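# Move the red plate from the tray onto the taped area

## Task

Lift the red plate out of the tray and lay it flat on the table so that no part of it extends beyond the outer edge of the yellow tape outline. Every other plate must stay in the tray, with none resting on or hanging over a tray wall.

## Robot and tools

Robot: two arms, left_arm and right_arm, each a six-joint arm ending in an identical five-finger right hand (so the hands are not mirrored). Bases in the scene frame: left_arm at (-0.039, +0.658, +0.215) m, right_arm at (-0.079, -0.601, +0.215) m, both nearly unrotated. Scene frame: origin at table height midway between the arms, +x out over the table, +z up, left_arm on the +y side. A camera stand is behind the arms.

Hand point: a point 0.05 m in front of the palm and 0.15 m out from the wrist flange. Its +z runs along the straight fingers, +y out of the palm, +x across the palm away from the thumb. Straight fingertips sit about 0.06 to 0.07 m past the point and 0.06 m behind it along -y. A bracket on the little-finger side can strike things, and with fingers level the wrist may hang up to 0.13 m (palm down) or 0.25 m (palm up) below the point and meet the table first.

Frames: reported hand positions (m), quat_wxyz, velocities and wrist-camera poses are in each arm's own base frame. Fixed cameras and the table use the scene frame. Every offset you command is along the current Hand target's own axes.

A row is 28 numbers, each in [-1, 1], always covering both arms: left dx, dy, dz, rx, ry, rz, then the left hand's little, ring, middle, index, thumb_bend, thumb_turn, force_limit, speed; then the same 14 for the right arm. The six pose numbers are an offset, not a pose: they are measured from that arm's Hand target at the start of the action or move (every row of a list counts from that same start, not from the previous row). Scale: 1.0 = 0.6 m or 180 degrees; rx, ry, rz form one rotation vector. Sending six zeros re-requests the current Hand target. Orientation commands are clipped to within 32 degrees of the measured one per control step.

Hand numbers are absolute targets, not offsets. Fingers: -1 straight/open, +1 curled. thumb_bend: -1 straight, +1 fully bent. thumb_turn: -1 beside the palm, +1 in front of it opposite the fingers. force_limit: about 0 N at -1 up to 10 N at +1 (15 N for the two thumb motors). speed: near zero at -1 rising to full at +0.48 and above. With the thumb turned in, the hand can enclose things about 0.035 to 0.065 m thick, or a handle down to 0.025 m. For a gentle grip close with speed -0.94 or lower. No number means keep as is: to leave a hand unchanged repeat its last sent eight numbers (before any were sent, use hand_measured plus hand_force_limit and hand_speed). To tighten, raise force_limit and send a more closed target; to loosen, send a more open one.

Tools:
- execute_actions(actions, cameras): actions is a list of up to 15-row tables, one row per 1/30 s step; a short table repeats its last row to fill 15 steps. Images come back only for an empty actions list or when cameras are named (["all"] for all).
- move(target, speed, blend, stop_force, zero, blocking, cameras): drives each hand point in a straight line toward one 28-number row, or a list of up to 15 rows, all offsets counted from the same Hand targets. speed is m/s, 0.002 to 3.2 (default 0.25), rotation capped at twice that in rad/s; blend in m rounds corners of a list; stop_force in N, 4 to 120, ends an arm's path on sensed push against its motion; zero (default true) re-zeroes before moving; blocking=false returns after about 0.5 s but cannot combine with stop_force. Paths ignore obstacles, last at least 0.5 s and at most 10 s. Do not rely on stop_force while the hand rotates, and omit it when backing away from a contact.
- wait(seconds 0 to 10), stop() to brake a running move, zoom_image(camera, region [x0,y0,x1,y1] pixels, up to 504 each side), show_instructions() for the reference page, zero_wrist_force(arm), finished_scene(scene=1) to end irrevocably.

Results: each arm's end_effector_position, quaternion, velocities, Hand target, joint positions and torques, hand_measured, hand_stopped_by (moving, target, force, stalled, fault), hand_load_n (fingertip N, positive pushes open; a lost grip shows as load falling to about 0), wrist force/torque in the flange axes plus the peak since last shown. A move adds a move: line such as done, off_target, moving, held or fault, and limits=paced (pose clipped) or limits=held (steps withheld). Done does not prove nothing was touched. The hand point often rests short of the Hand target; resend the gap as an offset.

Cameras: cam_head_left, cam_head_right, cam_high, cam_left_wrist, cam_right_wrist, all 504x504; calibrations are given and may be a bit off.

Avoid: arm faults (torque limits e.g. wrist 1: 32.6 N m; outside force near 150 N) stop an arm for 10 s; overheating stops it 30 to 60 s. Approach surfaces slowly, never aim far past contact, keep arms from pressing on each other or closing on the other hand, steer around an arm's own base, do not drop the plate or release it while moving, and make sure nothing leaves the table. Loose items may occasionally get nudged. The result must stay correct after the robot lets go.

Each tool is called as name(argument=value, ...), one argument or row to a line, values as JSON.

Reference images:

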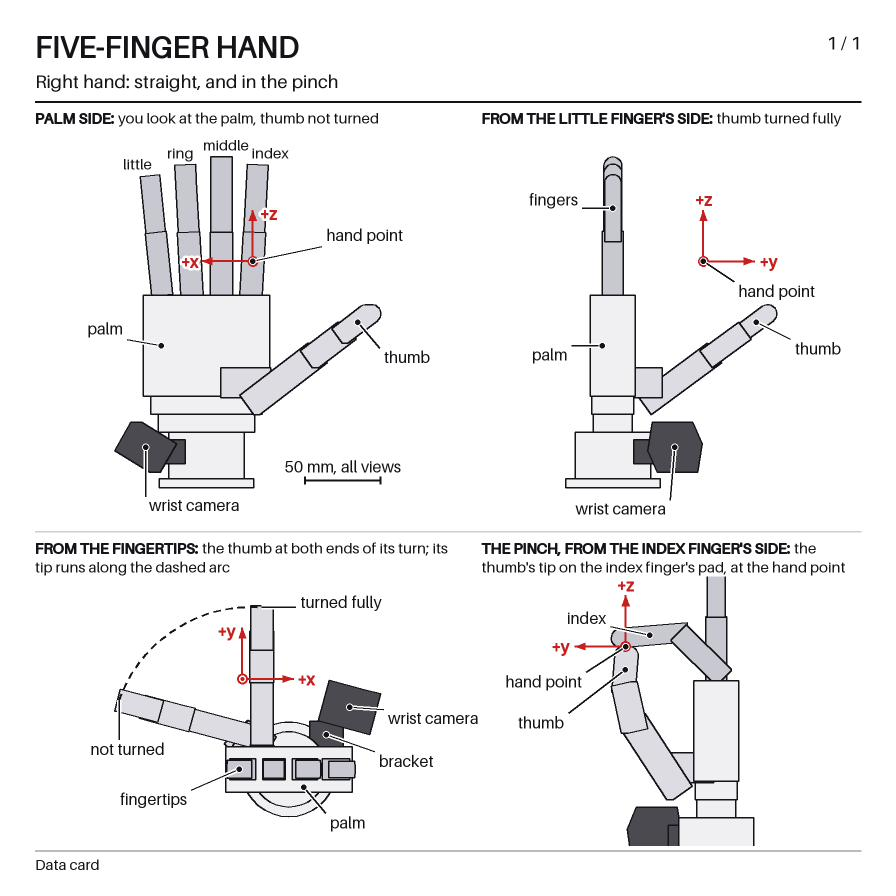

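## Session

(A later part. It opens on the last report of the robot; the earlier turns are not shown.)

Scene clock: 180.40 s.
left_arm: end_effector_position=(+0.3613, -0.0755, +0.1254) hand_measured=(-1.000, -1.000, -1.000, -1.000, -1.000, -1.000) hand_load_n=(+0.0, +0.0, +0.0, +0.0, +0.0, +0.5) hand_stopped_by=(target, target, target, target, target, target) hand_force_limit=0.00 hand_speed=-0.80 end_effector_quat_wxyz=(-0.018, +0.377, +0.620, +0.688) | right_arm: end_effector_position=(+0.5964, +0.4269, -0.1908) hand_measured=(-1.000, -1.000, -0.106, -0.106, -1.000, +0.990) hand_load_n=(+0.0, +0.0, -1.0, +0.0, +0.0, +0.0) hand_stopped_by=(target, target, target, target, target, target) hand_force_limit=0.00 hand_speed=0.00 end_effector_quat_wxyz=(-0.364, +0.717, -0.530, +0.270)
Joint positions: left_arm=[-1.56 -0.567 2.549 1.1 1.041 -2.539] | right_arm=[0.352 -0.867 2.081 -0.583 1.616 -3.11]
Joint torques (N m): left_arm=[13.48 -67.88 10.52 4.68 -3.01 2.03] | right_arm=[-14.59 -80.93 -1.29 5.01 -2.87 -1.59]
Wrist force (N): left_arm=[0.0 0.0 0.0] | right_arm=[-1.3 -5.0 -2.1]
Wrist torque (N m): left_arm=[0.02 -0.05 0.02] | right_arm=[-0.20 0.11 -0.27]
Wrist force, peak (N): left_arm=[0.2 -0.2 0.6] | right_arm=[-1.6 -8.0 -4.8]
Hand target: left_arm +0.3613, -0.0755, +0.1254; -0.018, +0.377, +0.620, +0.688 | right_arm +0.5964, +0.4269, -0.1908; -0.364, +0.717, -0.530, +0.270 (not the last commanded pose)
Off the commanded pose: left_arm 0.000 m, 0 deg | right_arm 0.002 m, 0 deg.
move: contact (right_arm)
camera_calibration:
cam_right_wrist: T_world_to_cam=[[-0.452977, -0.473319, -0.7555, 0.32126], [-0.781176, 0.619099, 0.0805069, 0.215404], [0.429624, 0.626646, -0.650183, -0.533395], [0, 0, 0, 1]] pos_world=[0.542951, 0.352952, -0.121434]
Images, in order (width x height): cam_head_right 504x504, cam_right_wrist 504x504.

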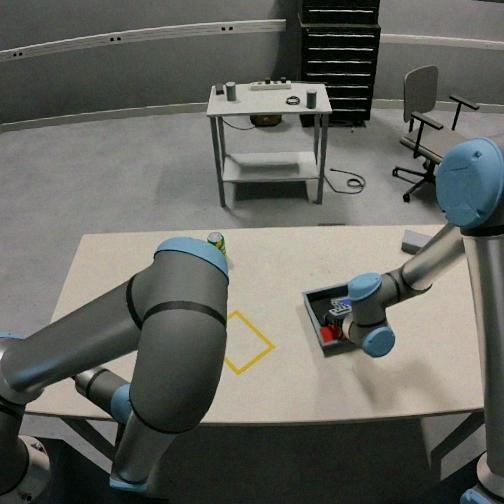

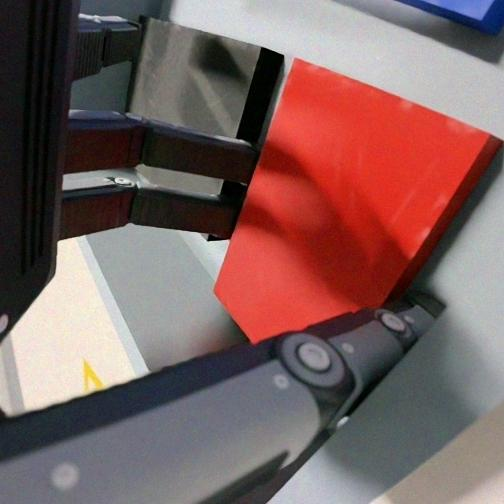

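move(
  target=[0,0,0,0,0,0,-1,-1,-1,-1,-1,-1,0,-0.8,0,-0.002,-0.0015,0,0,0,-1,-1,-0.106,-0.106,-1,0.99,0,0],
)

execute_actions(
  actions=[
    [[0,0,0,0,0,0,-1,-1,-1,-1,-1,-1,0,-0.8,0,0,0,0,0,0,-1,-1,0.2,0.2,-1,0.99,0.2,-0.85]],
    [[0,0,0,0,0,0,-1,-1,-1,-1,-1,-1,0,-0.8,0,0,0,0,0,0,-1,-1,0.2,0.2,-1,0.99,0.2,-0.85]],
    [[0,0,0,0,0,0,-1,-1,-1,-1,-1,-1,0,-0.8,0,0,0,0,0,0,-1,-1,0.2,0.2,-1,0.99,0.2,-0.85]],
  ],
  cameras=["cam_high","cam_head_right","cam_right_wrist"],
)

zoom_image(
  camera="cam_right_wrist",
  region=[180, 60, 504, 384],
)

Scene clock: 185.27 s.
left_arm: end_effector_position=(+0.3613, -0.0755, +0.1254) hand_measured=(-1.000, -1.000, -1.000, -1.000, -1.000, -1.000) hand_load_n=(+0.0, +0.0, +0.0, +0.0, +0.0, +0.0) hand_stopped_by=(target, target, target, target, target, target) hand_force_limit=0.00 hand_speed=-0.80 end_effector_quat_wxyz=(-0.018, +0.377, +0.620, +0.688) | right_arm: end_effector_position=(+0.5964, +0.4269, -0.1894) hand_measured=(-1.000, -1.000, -0.106, -0.106, -1.000, +0.990) hand_load_n=(+0.0, +0.0, +0.0, +0.0, +0.0, +0.0) hand_stopped_by=(target, target, target, target, target, target) hand_force_limit=0.00 hand_speed=0.00 end_effector_quat_wxyz=(-0.364, +0.717, -0.530, +0.270)
Joint positions: left_arm=[-1.56 -0.567 2.549 1.1 1.041 -2.539] | right_arm=[0.352 -0.869 2.081 -0.581 1.616 -3.11]
Joint torques (N m): left_arm=[16.37 -71.12 9.69 4.75 -2.73 1.93] | right_arm=[-2.21 -82.7 -1.97 4.93 -2.77 -0.99]
Wrist force (N): left_arm=[0.4 0.3 0.4] | right_arm=[-1.1 -2.0 0.3]
Wrist torque (N m): left_arm=[0.04 -0.12 0.05] | right_arm=[-0.29 0.05 -0.20]
Wrist force, peak (N): left_arm=[0.5 -0.2 0.4] | right_arm=[-1.5 -5.1 -2.5]
Hand target: left_arm +0.3613, -0.0755, +0.1254; -0.018, +0.377, +0.620, +0.688 | right_arm +0.5964, +0.4269, -0.1893; -0.364, +0.717, -0.530, +0.270
Off the commanded pose: left_arm 0.000 m, 0 deg | right_arm 0.000 m, 0 deg.
move: done

Scene clock: 186.97 s.
left_arm: end_effector_position=(+0.3613, -0.0755, +0.1254) hand_measured=(-1.000, -1.000, -1.000, -1.000, -1.000, -1.000) hand_load_n=(+0.0, +0.0, +0.0, +0.0, +0.0, +0.0) hand_stopped_by=(target, target, target, target, target, target) hand_force_limit=0.00 hand_speed=-0.80 end_effector_quat_wxyz=(-0.018, +0.377, +0.620, +0.688) | right_arm: end_effector_position=(+0.5964, +0.4269, -0.1893) hand_measured=(-1.000, -1.000, -0.040, +0.002, -1.000, +0.990) hand_load_n=(+0.0, +0.0, +6.5, +8.5, +3.0, -0.5) hand_stopped_by=(target, target, force, force, target, target) hand_force_limit=0.20 hand_speed=-0.85 end_effector_quat_wxyz=(-0.364, +0.717, -0.530, +0.270)
Joint positions: left_arm=[-1.56 -0.567 2.549 1.1 1.041 -2.539] | right_arm=[0.352 -0.869 2.081 -0.58 1.616 -3.11]
Joint torques (N m): left_arm=[17.05 -70.31 8.82 4.72 -2.47 2.22] | right_arm=[5.36 -82.27 -1.68 4.88 -1.66 -0.71]
Wrist force (N): left_arm=[0.3 -0.1 0.2] | right_arm=[-1.4 -2.1 -0.9]
Wrist torque (N m): left_arm=[0.00 -0.09 0.03] | right_arm=[-0.23 0.09 -0.18]
Wrist force, peak (N): left_arm=[0.3 0.2 0.4] | right_arm=[-2.0 -3.2 -1.3]
Hand target: left_arm +0.3613, -0.0755, +0.1254; -0.018, +0.377, +0.620, +0.688 | right_arm +0.5964, +0.4269, -0.1893; -0.364, +0.717, -0.530, +0.270
Off the commanded pose: left_arm 0.000 m, 0 deg | right_arm 0.000 m, 0 deg.
Step readings (end_effector_position of left_arm | right_arm):
0: (+0.3613, -0.0755, +0.1254) | (+0.5964, +0.4269, -0.1894)
1: (+0.3613, -0.0755, +0.1254) | (+0.5964, +0.4269, -0.1893)
2: (+0.3613, -0.0755, +0.1254) | (+0.5964, +0.4269, -0.1893)
4: (+0.3613, -0.0755, +0.1254) | (+0.5964, +0.4269, -0.1893)
8: (+0.3613, -0.0755, +0.1254) | (+0.5964, +0.4269, -0.1893)
15: (+0.3613, -0.0755, +0.1254) | (+0.5964, +0.4269, -0.1893)
16: (+0.3613, -0.0755, +0.1254) | (+0.5964, +0.4269, -0.1893)
17: (+0.3613, -0.0755, +0.1254) | (+0.5964, +0.4269, -0.1893)
19: (+0.3613, -0.0755, +0.1254) | (+0.5964, +0.4269, -0.1893)
23: (+0.3613, -0.0755, +0.1254) | (+0.5964, +0.4269, -0.1893)
30: (+0.3613, -0.0755, +0.1254) | (+0.5964, +0.4269, -0.1893)
31: (+0.3613, -0.0755, +0.1254) | (+0.5964, +0.4269, -0.1893)
32: (+0.3613, -0.0755, +0.1254) | (+0.5964, +0.4269, -0.1893)
34: (+0.3613, -0.0755, +0.1254) | (+0.5964, +0.4269, -0.1893)
38: (+0.3613, -0.0755, +0.1254) | (+0.5964, +0.4269, -0.1893)
45: (+0.3613, -0.0755, +0.1254) | (+0.5964, +0.4269, -0.1893)
camera_calibration:
cam_right_wrist: T_world_to_cam=[[-0.452977, -0.473319, -0.7555, 0.322393], [-0.781176, 0.619099, 0.0805069, 0.215284], [0.429624, 0.626646, -0.650183, -0.53242], [0, 0, 0, 1]] pos_world=[0.542951, 0.352952, -0.119934]
Images, in order (width x height): cam_head_right 504x504, cam_high 504x504, cam_right_wrist 504x504.

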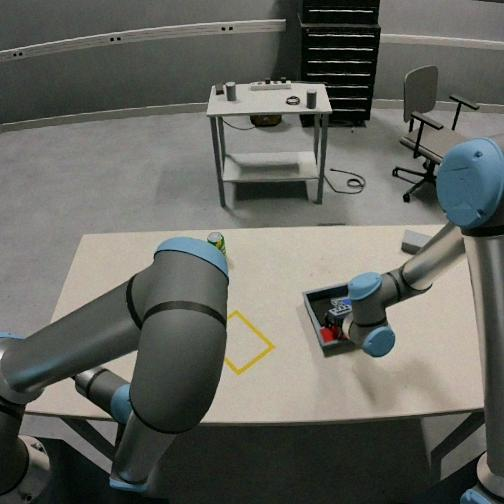

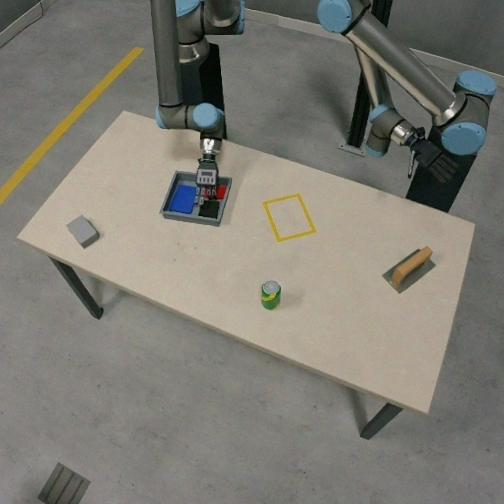

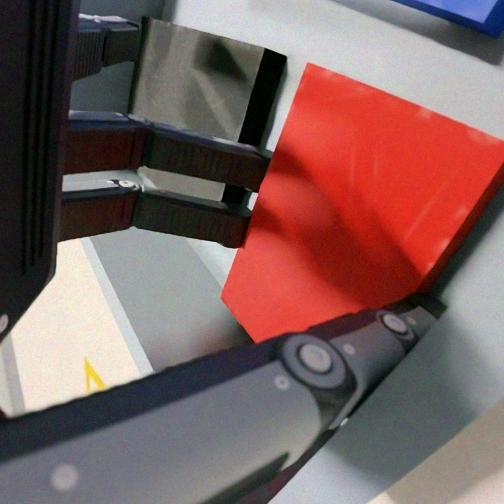

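Scaled by 1.556 from the camera's 504x504 image, which has a finer 720x720 frame.

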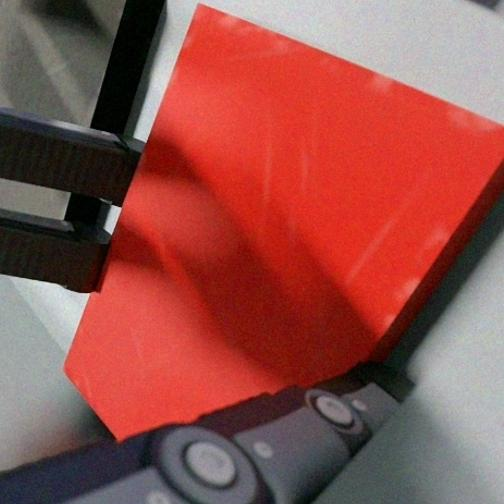

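move(
  target=[0,0,0,0,0,0,-1,-1,-1,-1,-1,-1,0,-0.8,0,-0.0404,-0.0294,0,0,0,-1,-1,0.2,0.2,-1,0.99,0.2,-0.85],
  speed=0.06,
  cameras=["cam_high","cam_head_right","cam_right_wrist"],
)

zoom_image(
  camera="cam_right_wrist",
  region=[180, 60, 504, 384],
)

zoom_image(
  camera="cam_high",
  region=[155, 150, 240, 230],
)

Scene clock: 189.70 s.
left_arm: end_effector_position=(+0.3613, -0.0755, +0.1254) hand_measured=(-1.000, -1.000, -1.000, -1.000, -1.000, -1.000) hand_load_n=(+0.0, +0.0, +0.0, +0.0, +0.0, -0.5) hand_stopped_by=(target, target, target, target, target, target) hand_force_limit=0.00 hand_speed=-0.80 end_effector_quat_wxyz=(-0.018, +0.377, +0.620, +0.688) | right_arm: end_effector_position=(+0.5964, +0.4269, -0.1595) hand_measured=(-1.000, -1.000, -0.040, +0.002, -1.000, +0.990) hand_load_n=(+0.0, -0.5, +6.5, +8.5, +3.0, -1.0) hand_stopped_by=(target, target, force, force, target, target) hand_force_limit=0.20 hand_speed=-0.85 end_effector_quat_wxyz=(-0.364, +0.717, -0.530, +0.270)
Joint positions: left_arm=[-1.56 -0.567 2.549 1.1 1.041 -2.539] | right_arm=[0.352 -0.921 2.086 -0.534 1.616 -3.11]
Joint torques (N m): left_arm=[14.75 -68.3 9.02 4.79 -2.5 1.86] | right_arm=[5.98 -76.7 -4.48 4.46 1.73 0.43]
Wrist force (N): left_arm=[0.1 -0.2 0.2] | right_arm=[-1.6 -1.3 0.4]
Wrist torque (N m): left_arm=[-0.01 -0.06 0.02] | right_arm=[-0.22 0.14 -0.23]
Wrist force, peak (N): left_arm=[0.4 -0.3 0.4] | right_arm=[-2.1 -2.6 -0.9]
Hand target: left_arm +0.3613, -0.0755, +0.1254; -0.018, +0.377, +0.620, +0.688 | right_arm +0.5964, +0.4269, -0.1593; -0.364, +0.717, -0.530, +0.270
Off the commanded pose: left_arm 0.000 m, 0 deg | right_arm 0.000 m, 0 deg.
move: done
camera_calibration:
cam_right_wrist: T_world_to_cam=[[-0.452919, -0.473319, -0.755535, 0.344797], [-0.781224, 0.619037, 0.0805116, 0.212941], [0.429597, 0.626707, -0.650142, -0.513112], [0, 0, 0, 1]] pos_world=[0.542951, 0.352952, -0.0902338]
Images, in order (width x height): cam_head_right 504x504, cam_high 504x504, cam_right_wrist 504x504.

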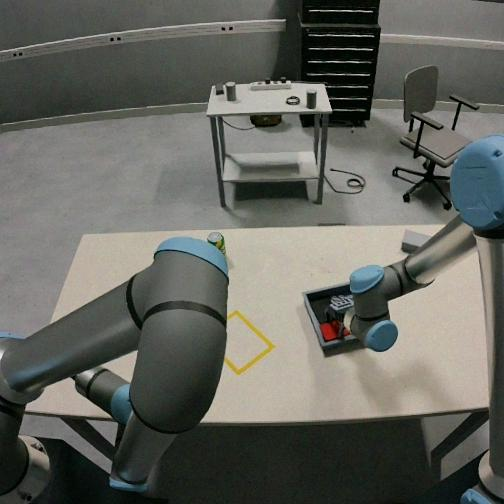

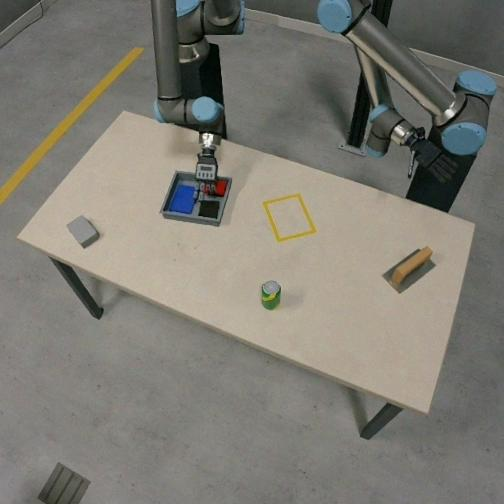

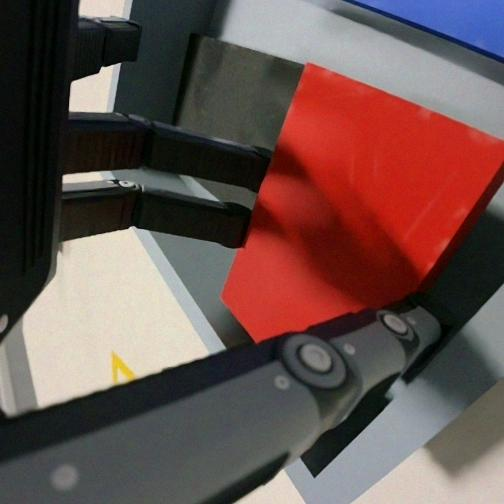

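Scaled by 1.556 from the camera's 504x504 image, which has a finer 720x720 frame.

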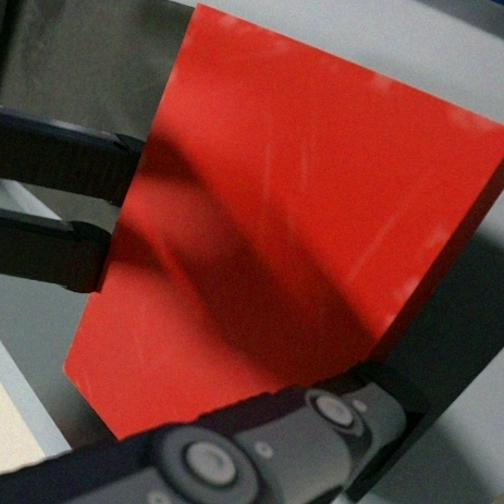

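Scaled by 5.929 from the camera's 504x504 image, which has a finer 720x720 frame.

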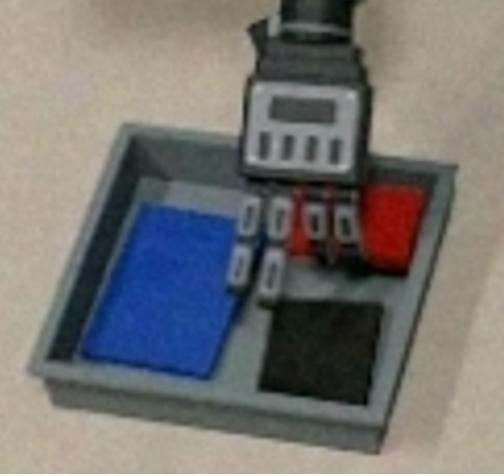

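move(
  target=[
    [0,0,0,0,0,0,-1,-1,-1,-1,-1,-1,0,-0.8,0,-0.1077,-0.0784,0,0,0,-1,-1,0.2,0.2,-1,0.99,0.2,-0.85],
    [0,0,0,0,0,0,-1,-1,-1,-1,-1,-1,0,-0.8,-0.5352,-0.1599,0.0517,0,-0.1122,-0.0817,-1,-1,0.2,0.2,-1,0.99,0.2,-0.85],
  ],
  speed=0.16,
  blend=0.03,
  cameras=["cam_high","cam_head_left","cam_head_right","cam_right_wrist"],
)

Scene clock: 200.43 s.
left_arm: end_effector_position=(+0.3613, -0.0755, +0.1254) hand_measured=(-1.000, -1.000, -1.000, -1.000, -1.000, -1.000) hand_load_n=(+0.0, +0.0, +0.0, +0.0, +0.0, -0.5) hand_stopped_by=(target, target, target, target, target, target) hand_force_limit=0.00 hand_speed=-0.80 end_effector_quat_wxyz=(-0.018, +0.377, +0.620, +0.688) | right_arm: end_effector_position=(+0.5804, +0.7577, -0.1003) hand_measured=(-1.000, -1.000, -0.040, +0.002, -1.000, +0.990) hand_load_n=(+0.0, -0.5, +6.5, +8.0, +3.0, -1.0) hand_stopped_by=(target, target, force, force, target, target) hand_force_limit=0.20 hand_speed=-0.85 end_effector_quat_wxyz=(-0.414, +0.815, -0.363, +0.184)
Joint positions: left_arm=[-1.56 -0.567 2.549 1.1 1.041 -2.539] | right_arm=[0.693 -0.794 1.607 -0.182 1.539 -3.165]
Joint torques (N m): left_arm=[16.74 -65.08 8.11 4.86 -2.26 2.03] | right_arm=[14.41 -72.22 -37.74 4.48 -4.1 -1.82]
Wrist force (N): left_arm=[0.2 -0.2 0.0] | right_arm=[-1.5 -1.4 -0.1]
Wrist torque (N m): left_arm=[-0.01 -0.07 0.02] | right_arm=[-0.27 0.24 -0.20]
Wrist force, peak (N): left_arm=[0.5 0.0 0.3] | right_arm=[-2.4 -1.9 0.9]
Hand target: left_arm +0.3613, -0.0755, +0.1254; -0.018, +0.377, +0.620, +0.688 | right_arm +0.5804, +0.7579, -0.1003; -0.414, +0.815, -0.363, +0.184
Off the commanded pose: left_arm 0.000 m, 0 deg | right_arm 0.000 m, 0 deg.
move: done
camera_calibration:
cam_right_wrist: T_world_to_cam=[[-0.211245, -0.61998, -0.755646, 0.50975], [-0.969456, 0.231465, 0.0811075, 0.393902], [0.124621, 0.749699, -0.649939, -0.591248], [0, 0, 0, 1]] pos_world=[0.563234, 0.668119, -0.0310333]
Images, in order (width x height): cam_head_left 504x504, cam_head_right 504x504, cam_high 504x504, cam_right_wrist 504x504.

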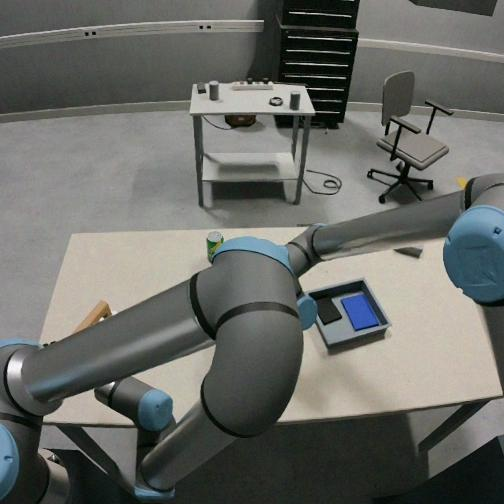

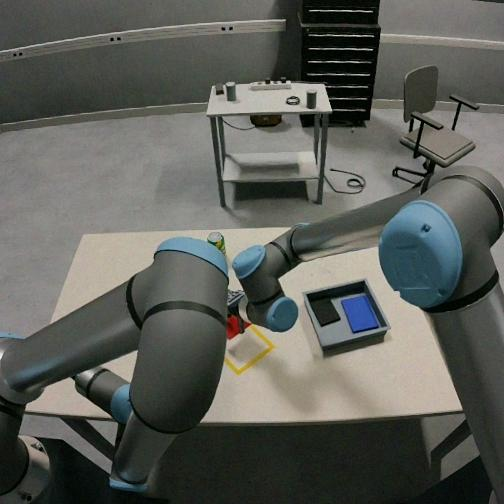

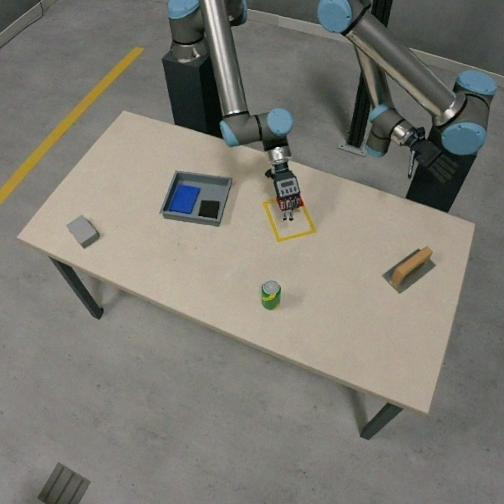

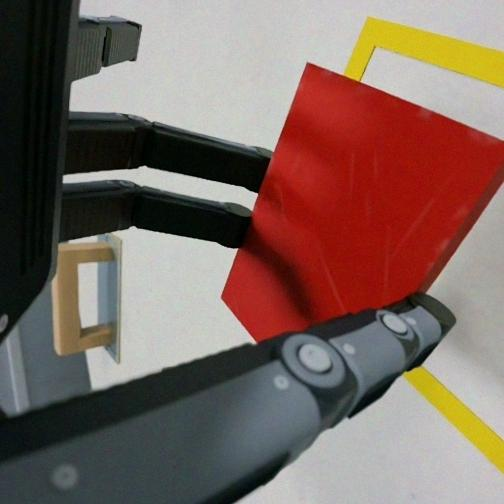

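move(
  target=[0,0,0,0,0,0,-1,-1,-1,-1,-1,-1,0,-0.8,0,0.101,0.0735,0,0,0,-1,-1,0.2,0.2,-1,0.99,0.2,-0.85],
  speed=0.12,
  cameras=["cam_high","cam_head_right","cam_right_wrist"],
)

zoom_image(
  camera="cam_high",
  region=[240, 160, 340, 260],
)

zoom_image(
  camera="cam_head_right",
  region=[200, 280, 320, 400],
)

Scene clock: 203.13 s.
left_arm: end_effector_position=(+0.3613, -0.0755, +0.1254) hand_measured=(-1.000, -1.000, -1.000, -1.000, -1.000, -1.000) hand_load_n=(-0.5, +0.0, +0.0, +0.0, +0.0, +0.0) hand_stopped_by=(target, target, target, target, target, target) hand_force_limit=0.00 hand_speed=-0.80 end_effector_quat_wxyz=(-0.018, +0.377, +0.620, +0.688) | right_arm: end_effector_position=(+0.5803, +0.7578, -0.1749) hand_measured=(-1.000, -1.000, -0.040, +0.002, -1.000, +0.990) hand_load_n=(+0.0, +0.0, +6.5, +8.0, +2.5, -1.0) hand_stopped_by=(target, target, force, force, target, target) hand_force_limit=0.20 hand_speed=-0.85 end_effector_quat_wxyz=(-0.414, +0.815, -0.363, +0.184)
Joint positions: left_arm=[-1.56 -0.567 2.549 1.1 1.041 -2.539] | right_arm=[0.693 -0.702 1.604 -0.27 1.538 -3.165]
Joint torques (N m): left_arm=[15.12 -67.65 9.57 4.71 -2.02 2.02] | right_arm=[-14.08 -77.05 -35.23 -3.17 -0.79 0.92]
Wrist force (N): left_arm=[0.2 -0.1 0.3] | right_arm=[-1.6 -1.4 0.5]
Wrist torque (N m): left_arm=[0.00 -0.08 0.02] | right_arm=[-0.29 0.22 -0.21]
Wrist force, peak (N): left_arm=[0.0 -0.4 0.5] | right_arm=[-1.5 -2.1 -0.6]
Hand target: left_arm +0.3613, -0.0755, +0.1254; -0.018, +0.377, +0.620, +0.688 | right_arm +0.5803, +0.7578, -0.1753; -0.414, +0.815, -0.363, +0.184
Off the commanded pose: left_arm 0.000 m, 0 deg | right_arm 0.000 m, 0 deg.
move: done
camera_calibration:
cam_right_wrist: T_world_to_cam=[[-0.210992, -0.62009, -0.755626, 0.453277], [-0.969549, 0.23108, 0.0810935, 0.400149], [0.124325, 0.749727, -0.649964, -0.639715], [0, 0, 0, 1]] pos_world=[0.563134, 0.668218, -0.105733]
Images, in order (width x height): cam_head_right 504x504, cam_high 504x504, cam_right_wrist 504x504.

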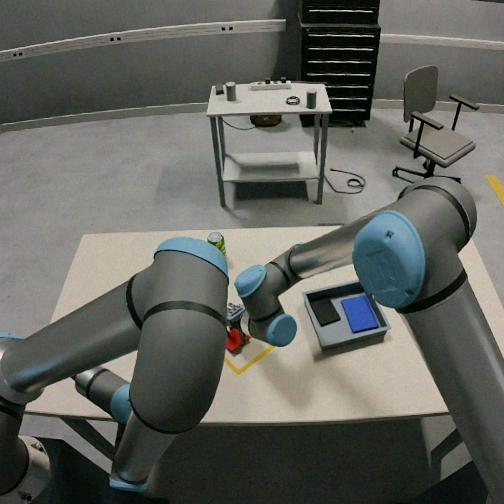

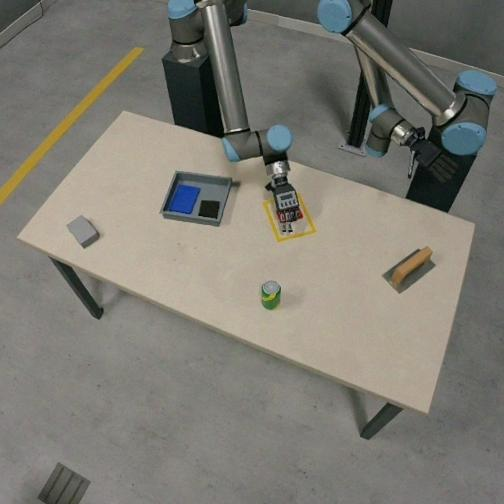

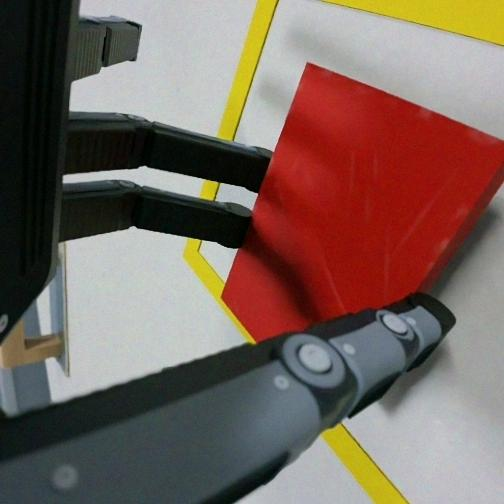

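Scaled by 5.040 from the camera's 504x504 image, which has a finer 720x720 frame.

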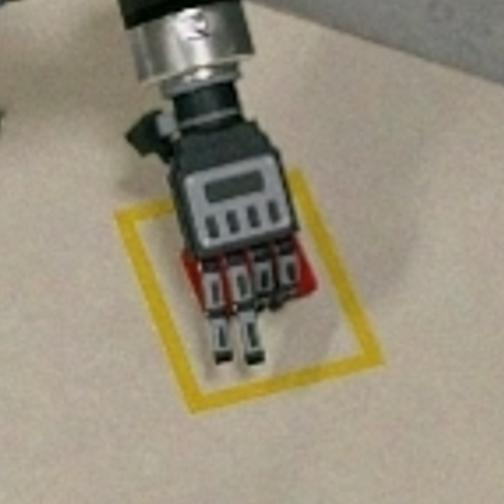

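Scaled by 4.200 from the camera's 504x504 image, which has a finer 720x720 frame.

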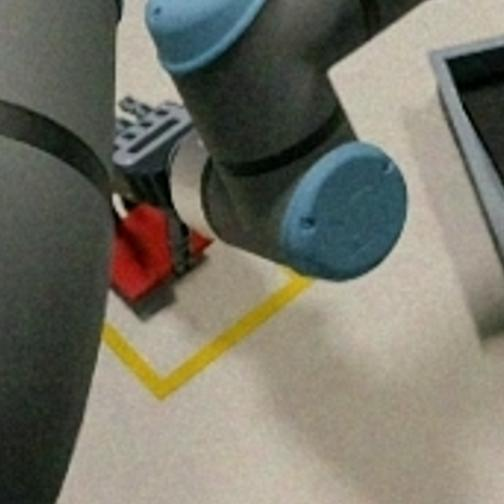

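move(
  target=[0,0,0,0,0,0,-1,-1,-1,-1,-1,-1,0,-0.8,0,0.0377,0.0274,0,0,0,-1,-1,0.2,0.2,-1,0.99,0.2,-0.85],
  speed=0.01,
  stop_force=4,
  cameras=["cam_high","cam_right_wrist"],
)

Scene clock: 207.37 s.
left_arm: end_effector_position=(+0.3613, -0.0755, +0.1254) hand_measured=(-1.000, -1.000, -1.000, -1.000, -1.000, -1.000) hand_load_n=(+0.0, -0.5, +0.0, +0.0, +0.0, +0.0) hand_stopped_by=(target, target, target, target, target, target) hand_force_limit=0.00 hand_speed=-0.80 end_effector_quat_wxyz=(-0.018, +0.377, +0.620, +0.688) | right_arm: end_effector_position=(+0.5803, +0.7578, -0.1921) hand_measured=(-1.000, -1.000, -0.040, +0.002, -1.000, +0.990) hand_load_n=(+0.0, +0.0, +6.5, +8.5, +2.5, -1.5) hand_stopped_by=(target, target, force, force, target, target) hand_force_limit=0.20 hand_speed=-0.85 end_effector_quat_wxyz=(-0.414, +0.815, -0.363, +0.184)
Joint positions: left_arm=[-1.56 -0.567 2.549 1.1 1.041 -2.539] | right_arm=[0.693 -0.68 1.601 -0.29 1.538 -3.165]
Joint torques (N m): left_arm=[15.06 -69.57 8.55 4.37 -2.12 2.26] | right_arm=[1.95 -100.54 -11.11 4.69 1.29 1.14]
Wrist force (N): left_arm=[0.2 0.2 0.3] | right_arm=[-1.3 -4.1 -1.2]
Wrist torque (N m): left_arm=[0.03 -0.08 0.04] | right_arm=[-0.38 0.17 -0.20]
Wrist force, peak (N): left_arm=[-0.1 -0.1 0.7] | right_arm=[-1.6 -6.6 -5.7]
Hand target: left_arm +0.3613, -0.0755, +0.1254; -0.018, +0.377, +0.620, +0.688 | right_arm +0.5803, +0.7578, -0.1921; -0.414, +0.815, -0.363, +0.184 (not the last commanded pose)
Off the commanded pose: left_arm 0.000 m, 0 deg | right_arm 0.011 m, 0 deg.
move: contact (right_arm)
camera_calibration:
cam_right_wrist: T_world_to_cam=[[-0.21107, -0.620055, -0.755633, 0.440376], [-0.96952, 0.231204, 0.0810933, 0.401436], [0.124423, 0.749717, -0.649956, -0.650878], [0, 0, 0, 1]] pos_world=[0.563134, 0.668218, -0.122833]
Images, in order (width x height): cam_high 504x504, cam_right_wrist 504x504.

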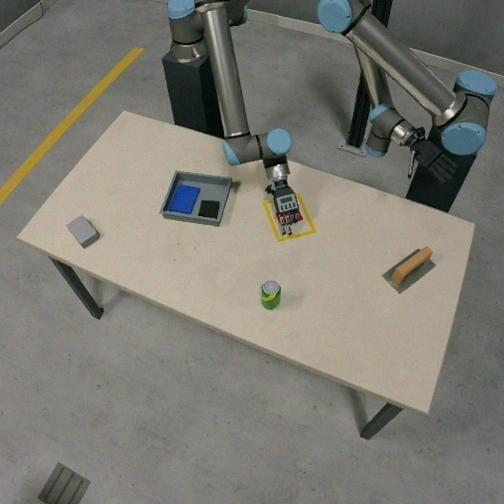

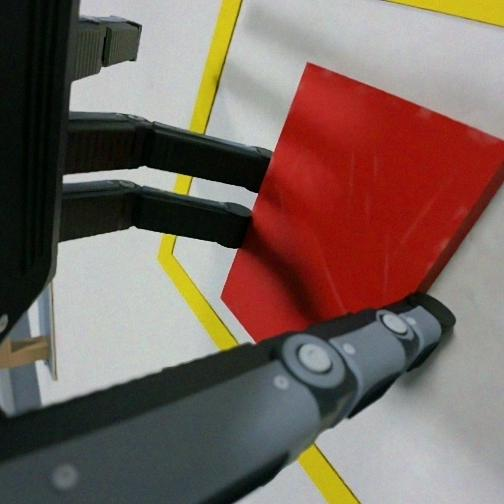

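execute_actions(
  actions=[
    [[0,0,0,0,0,0,-1,-1,-1,-1,-1,-1,0,-0.8,0,0,0,0,0,0,-1,-1,-0.2,-0.2,-1,0.99,0.2,-0.8]],
    [[0,0,0,0,0,0,-1,-1,-1,-1,-1,-1,0,-0.8,0,0,0,0,0,0,-1,-1,-0.2,-0.2,-1,0.99,0.2,-0.6]],
  ],
  cameras=["cam_right_wrist"],
)

Scene clock: 210.30 s.
left_arm: end_effector_position=(+0.3613, -0.0755, +0.1254) hand_measured=(-1.000, -1.000, -1.000, -1.000, -1.000, -1.000) hand_load_n=(-0.5, +0.0, +0.0, +0.0, +0.0, +0.0) hand_stopped_by=(target, target, target, target, target, target) hand_force_limit=0.00 hand_speed=-0.80 end_effector_quat_wxyz=(-0.018, +0.377, +0.620, +0.688) | right_arm: end_effector_position=(+0.5803, +0.7577, -0.1921) hand_measured=(-1.000, -1.000, -0.200, -0.200, -1.000, +0.990) hand_load_n=(+0.0, -0.5, +0.0, +0.0, +0.0, +0.0) hand_stopped_by=(target, target, target, target, target, target) hand_force_limit=0.20 hand_speed=-0.60 end_effector_quat_wxyz=(-0.414, +0.815, -0.363, +0.184)
Joint positions: left_arm=[-1.56 -0.567 2.549 1.1 1.041 -2.539] | right_arm=[0.693 -0.68 1.601 -0.29 1.538 -3.165]
Joint torques (N m): left_arm=[17.57 -68.03 9.94 4.88 -2.92 2.29] | right_arm=[1.25 -99.29 -21.72 3.63 1.57 0.85]
Wrist force (N): left_arm=[0.2 -0.1 0.1] | right_arm=[-1.5 -1.4 -0.3]
Wrist torque (N m): left_arm=[0.01 -0.07 0.03] | right_arm=[-0.24 0.22 -0.20]
Wrist force, peak (N): left_arm=[0.4 -0.1 0.3] | right_arm=[-1.6 -5.1 -1.7]
Hand target: left_arm +0.3613, -0.0755, +0.1254; -0.018, +0.377, +0.620, +0.688 | right_arm +0.5803, +0.7578, -0.1921; -0.414, +0.815, -0.363, +0.184
Off the commanded pose: left_arm 0.000 m, 0 deg | right_arm 0.000 m, 0 deg.
Step readings (end_effector_position of left_arm | right_arm):
0: (+0.3613, -0.0755, +0.1254) | (+0.5803, +0.7578, -0.1921)
1: (+0.3613, -0.0755, +0.1254) | (+0.5803, +0.7578, -0.1921)
2: (+0.3613, -0.0755, +0.1254) | (+0.5803, +0.7578, -0.1921)
4: (+0.3613, -0.0755, +0.1254) | (+0.5803, +0.7577, -0.1921)
8: (+0.3613, -0.0755, +0.1254) | (+0.5803, +0.7577, -0.1921)
15: (+0.3613, -0.0755, +0.1254) | (+0.5803, +0.7577, -0.1921)
16: (+0.3613, -0.0755, +0.1254) | (+0.5803, +0.7577, -0.1921)
17: (+0.3613, -0.0755, +0.1254) | (+0.5803, +0.7577, -0.1921)
19: (+0.3613, -0.0755, +0.1254) | (+0.5803, +0.7577, -0.1921)
23: (+0.3613, -0.0755, +0.1254) | (+0.5803, +0.7577, -0.1921)
30: (+0.3613, -0.0755, +0.1254) | (+0.5803, +0.7577, -0.1921)
camera_calibration:
cam_right_wrist: T_world_to_cam=[[-0.21107, -0.620055, -0.755633, 0.440238], [-0.96952, 0.231204, 0.0810933, 0.401467], [0.124423, 0.749717, -0.649956, -0.650868], [0, 0, 0, 1]] pos_world=[0.563134, 0.668118, -0.122933]
Images, in order (width x height): cam_right_wrist 504x504.

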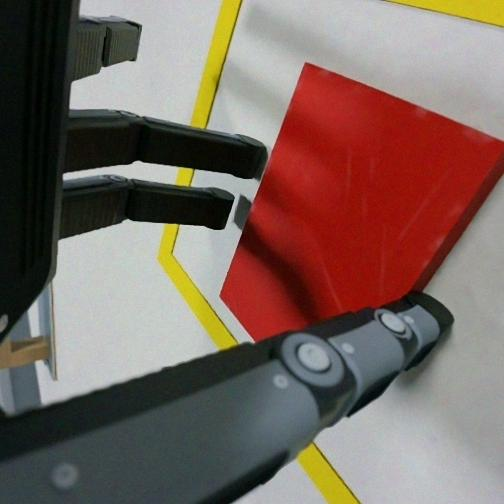

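move(
  target=[
    [0,0,0,0,0,0,-1,-1,-1,-1,-1,-1,0,-0.8,0,0.0039,-0.0054,0,0,0,-1,-1,-0.2,-0.2,-1,0.99,0.2,-0.6],
    [0,0,0,0,0,0,-1,-1,-1,-1,-1,-1,0,-0.8,0,-0.1577,-0.123,0,0,0,-1,-1,-0.2,-0.2,-1,0.99,0.2,-0.6],
  ],
  speed=[0.05,0.15],
  blend=0.002,
  cameras=["cam_high","cam_head_right","cam_right_wrist"],
)

zoom_image(
  camera="cam_high",
  region=[150, 150, 330, 250],
)

Scene clock: 213.40 s.
left_arm: end_effector_position=(+0.3613, -0.0755, +0.1254) hand_measured=(-1.000, -1.000, -1.000, -1.000, -1.000, -1.000) hand_load_n=(+0.0, +0.0, +0.0, +0.0, -0.5, +0.0) hand_stopped_by=(target, target, target, target, target, target) hand_force_limit=0.00 hand_speed=-0.80 end_effector_quat_wxyz=(-0.018, +0.377, +0.620, +0.688) | right_arm: end_effector_position=(+0.5774, +0.7552, -0.0725) hand_measured=(-1.000, -1.000, -0.200, -0.200, -1.000, +0.990) hand_load_n=(+0.0, +0.0, +0.0, +0.0, +0.0, +0.0) hand_stopped_by=(target, target, target, target, target, target) hand_force_limit=0.20 hand_speed=-0.60 end_effector_quat_wxyz=(-0.414, +0.815, -0.363, +0.184)
Joint positions: left_arm=[-1.56 -0.567 2.549 1.1 1.041 -2.539] | right_arm=[0.693 -0.831 1.613 -0.151 1.538 -3.165]
Joint torques (N m): left_arm=[15.68 -69.21 8.35 4.49 -2.61 2.36] | right_arm=[-13.8 -101.67 -37.86 4.86 -4.01 -1.6]
Wrist force (N): left_arm=[0.3 0.1 0.0] | right_arm=[-1.4 -1.6 -0.3]
Wrist torque (N m): left_arm=[0.05 -0.09 0.04] | right_arm=[-0.25 0.20 -0.20]
Wrist force, peak (N): left_arm=[0.4 -0.1 0.5] | right_arm=[-1.3 -2.8 -0.5]
Hand target: left_arm +0.3613, -0.0755, +0.1254; -0.018, +0.377, +0.620, +0.688 | right_arm +0.5775, +0.7552, -0.0722; -0.414, +0.815, -0.363, +0.184
Off the commanded pose: left_arm 0.000 m, 0 deg | right_arm 0.000 m, 0 deg.
move: done
camera_calibration:
cam_right_wrist: T_world_to_cam=[[-0.21107, -0.620055, -0.755633, 0.528546], [-0.96952, 0.231204, 0.0810933, 0.389623], [0.124423, 0.749717, -0.649956, -0.570846], [0, 0, 0, 1]] pos_world=[0.560334, 0.665618, -0.00323329]
Images, in order (width x height): cam_head_right 504x504, cam_high 504x504, cam_right_wrist 504x504.

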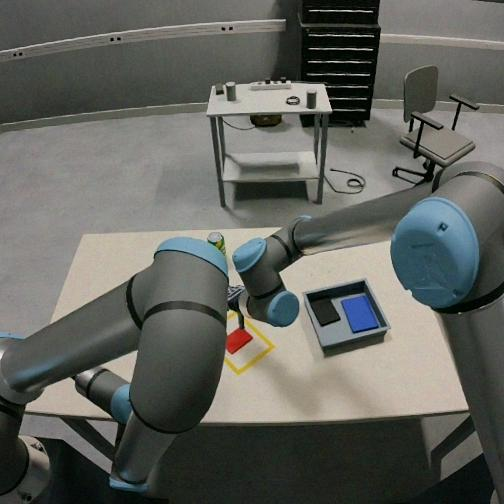

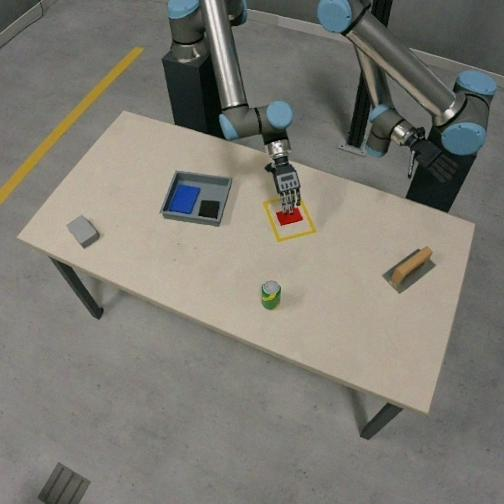

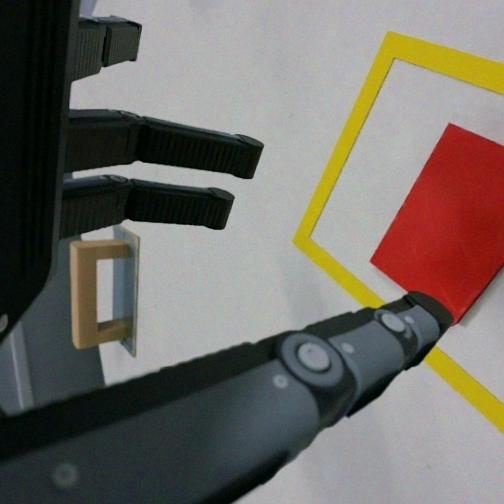

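Scaled by 2.800 from the camera's 504x504 image, which has a finer 720x720 frame.

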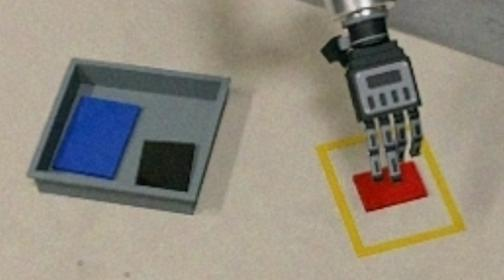

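finished_scene(
  scene=1,
)

The scene is finished: the task was done.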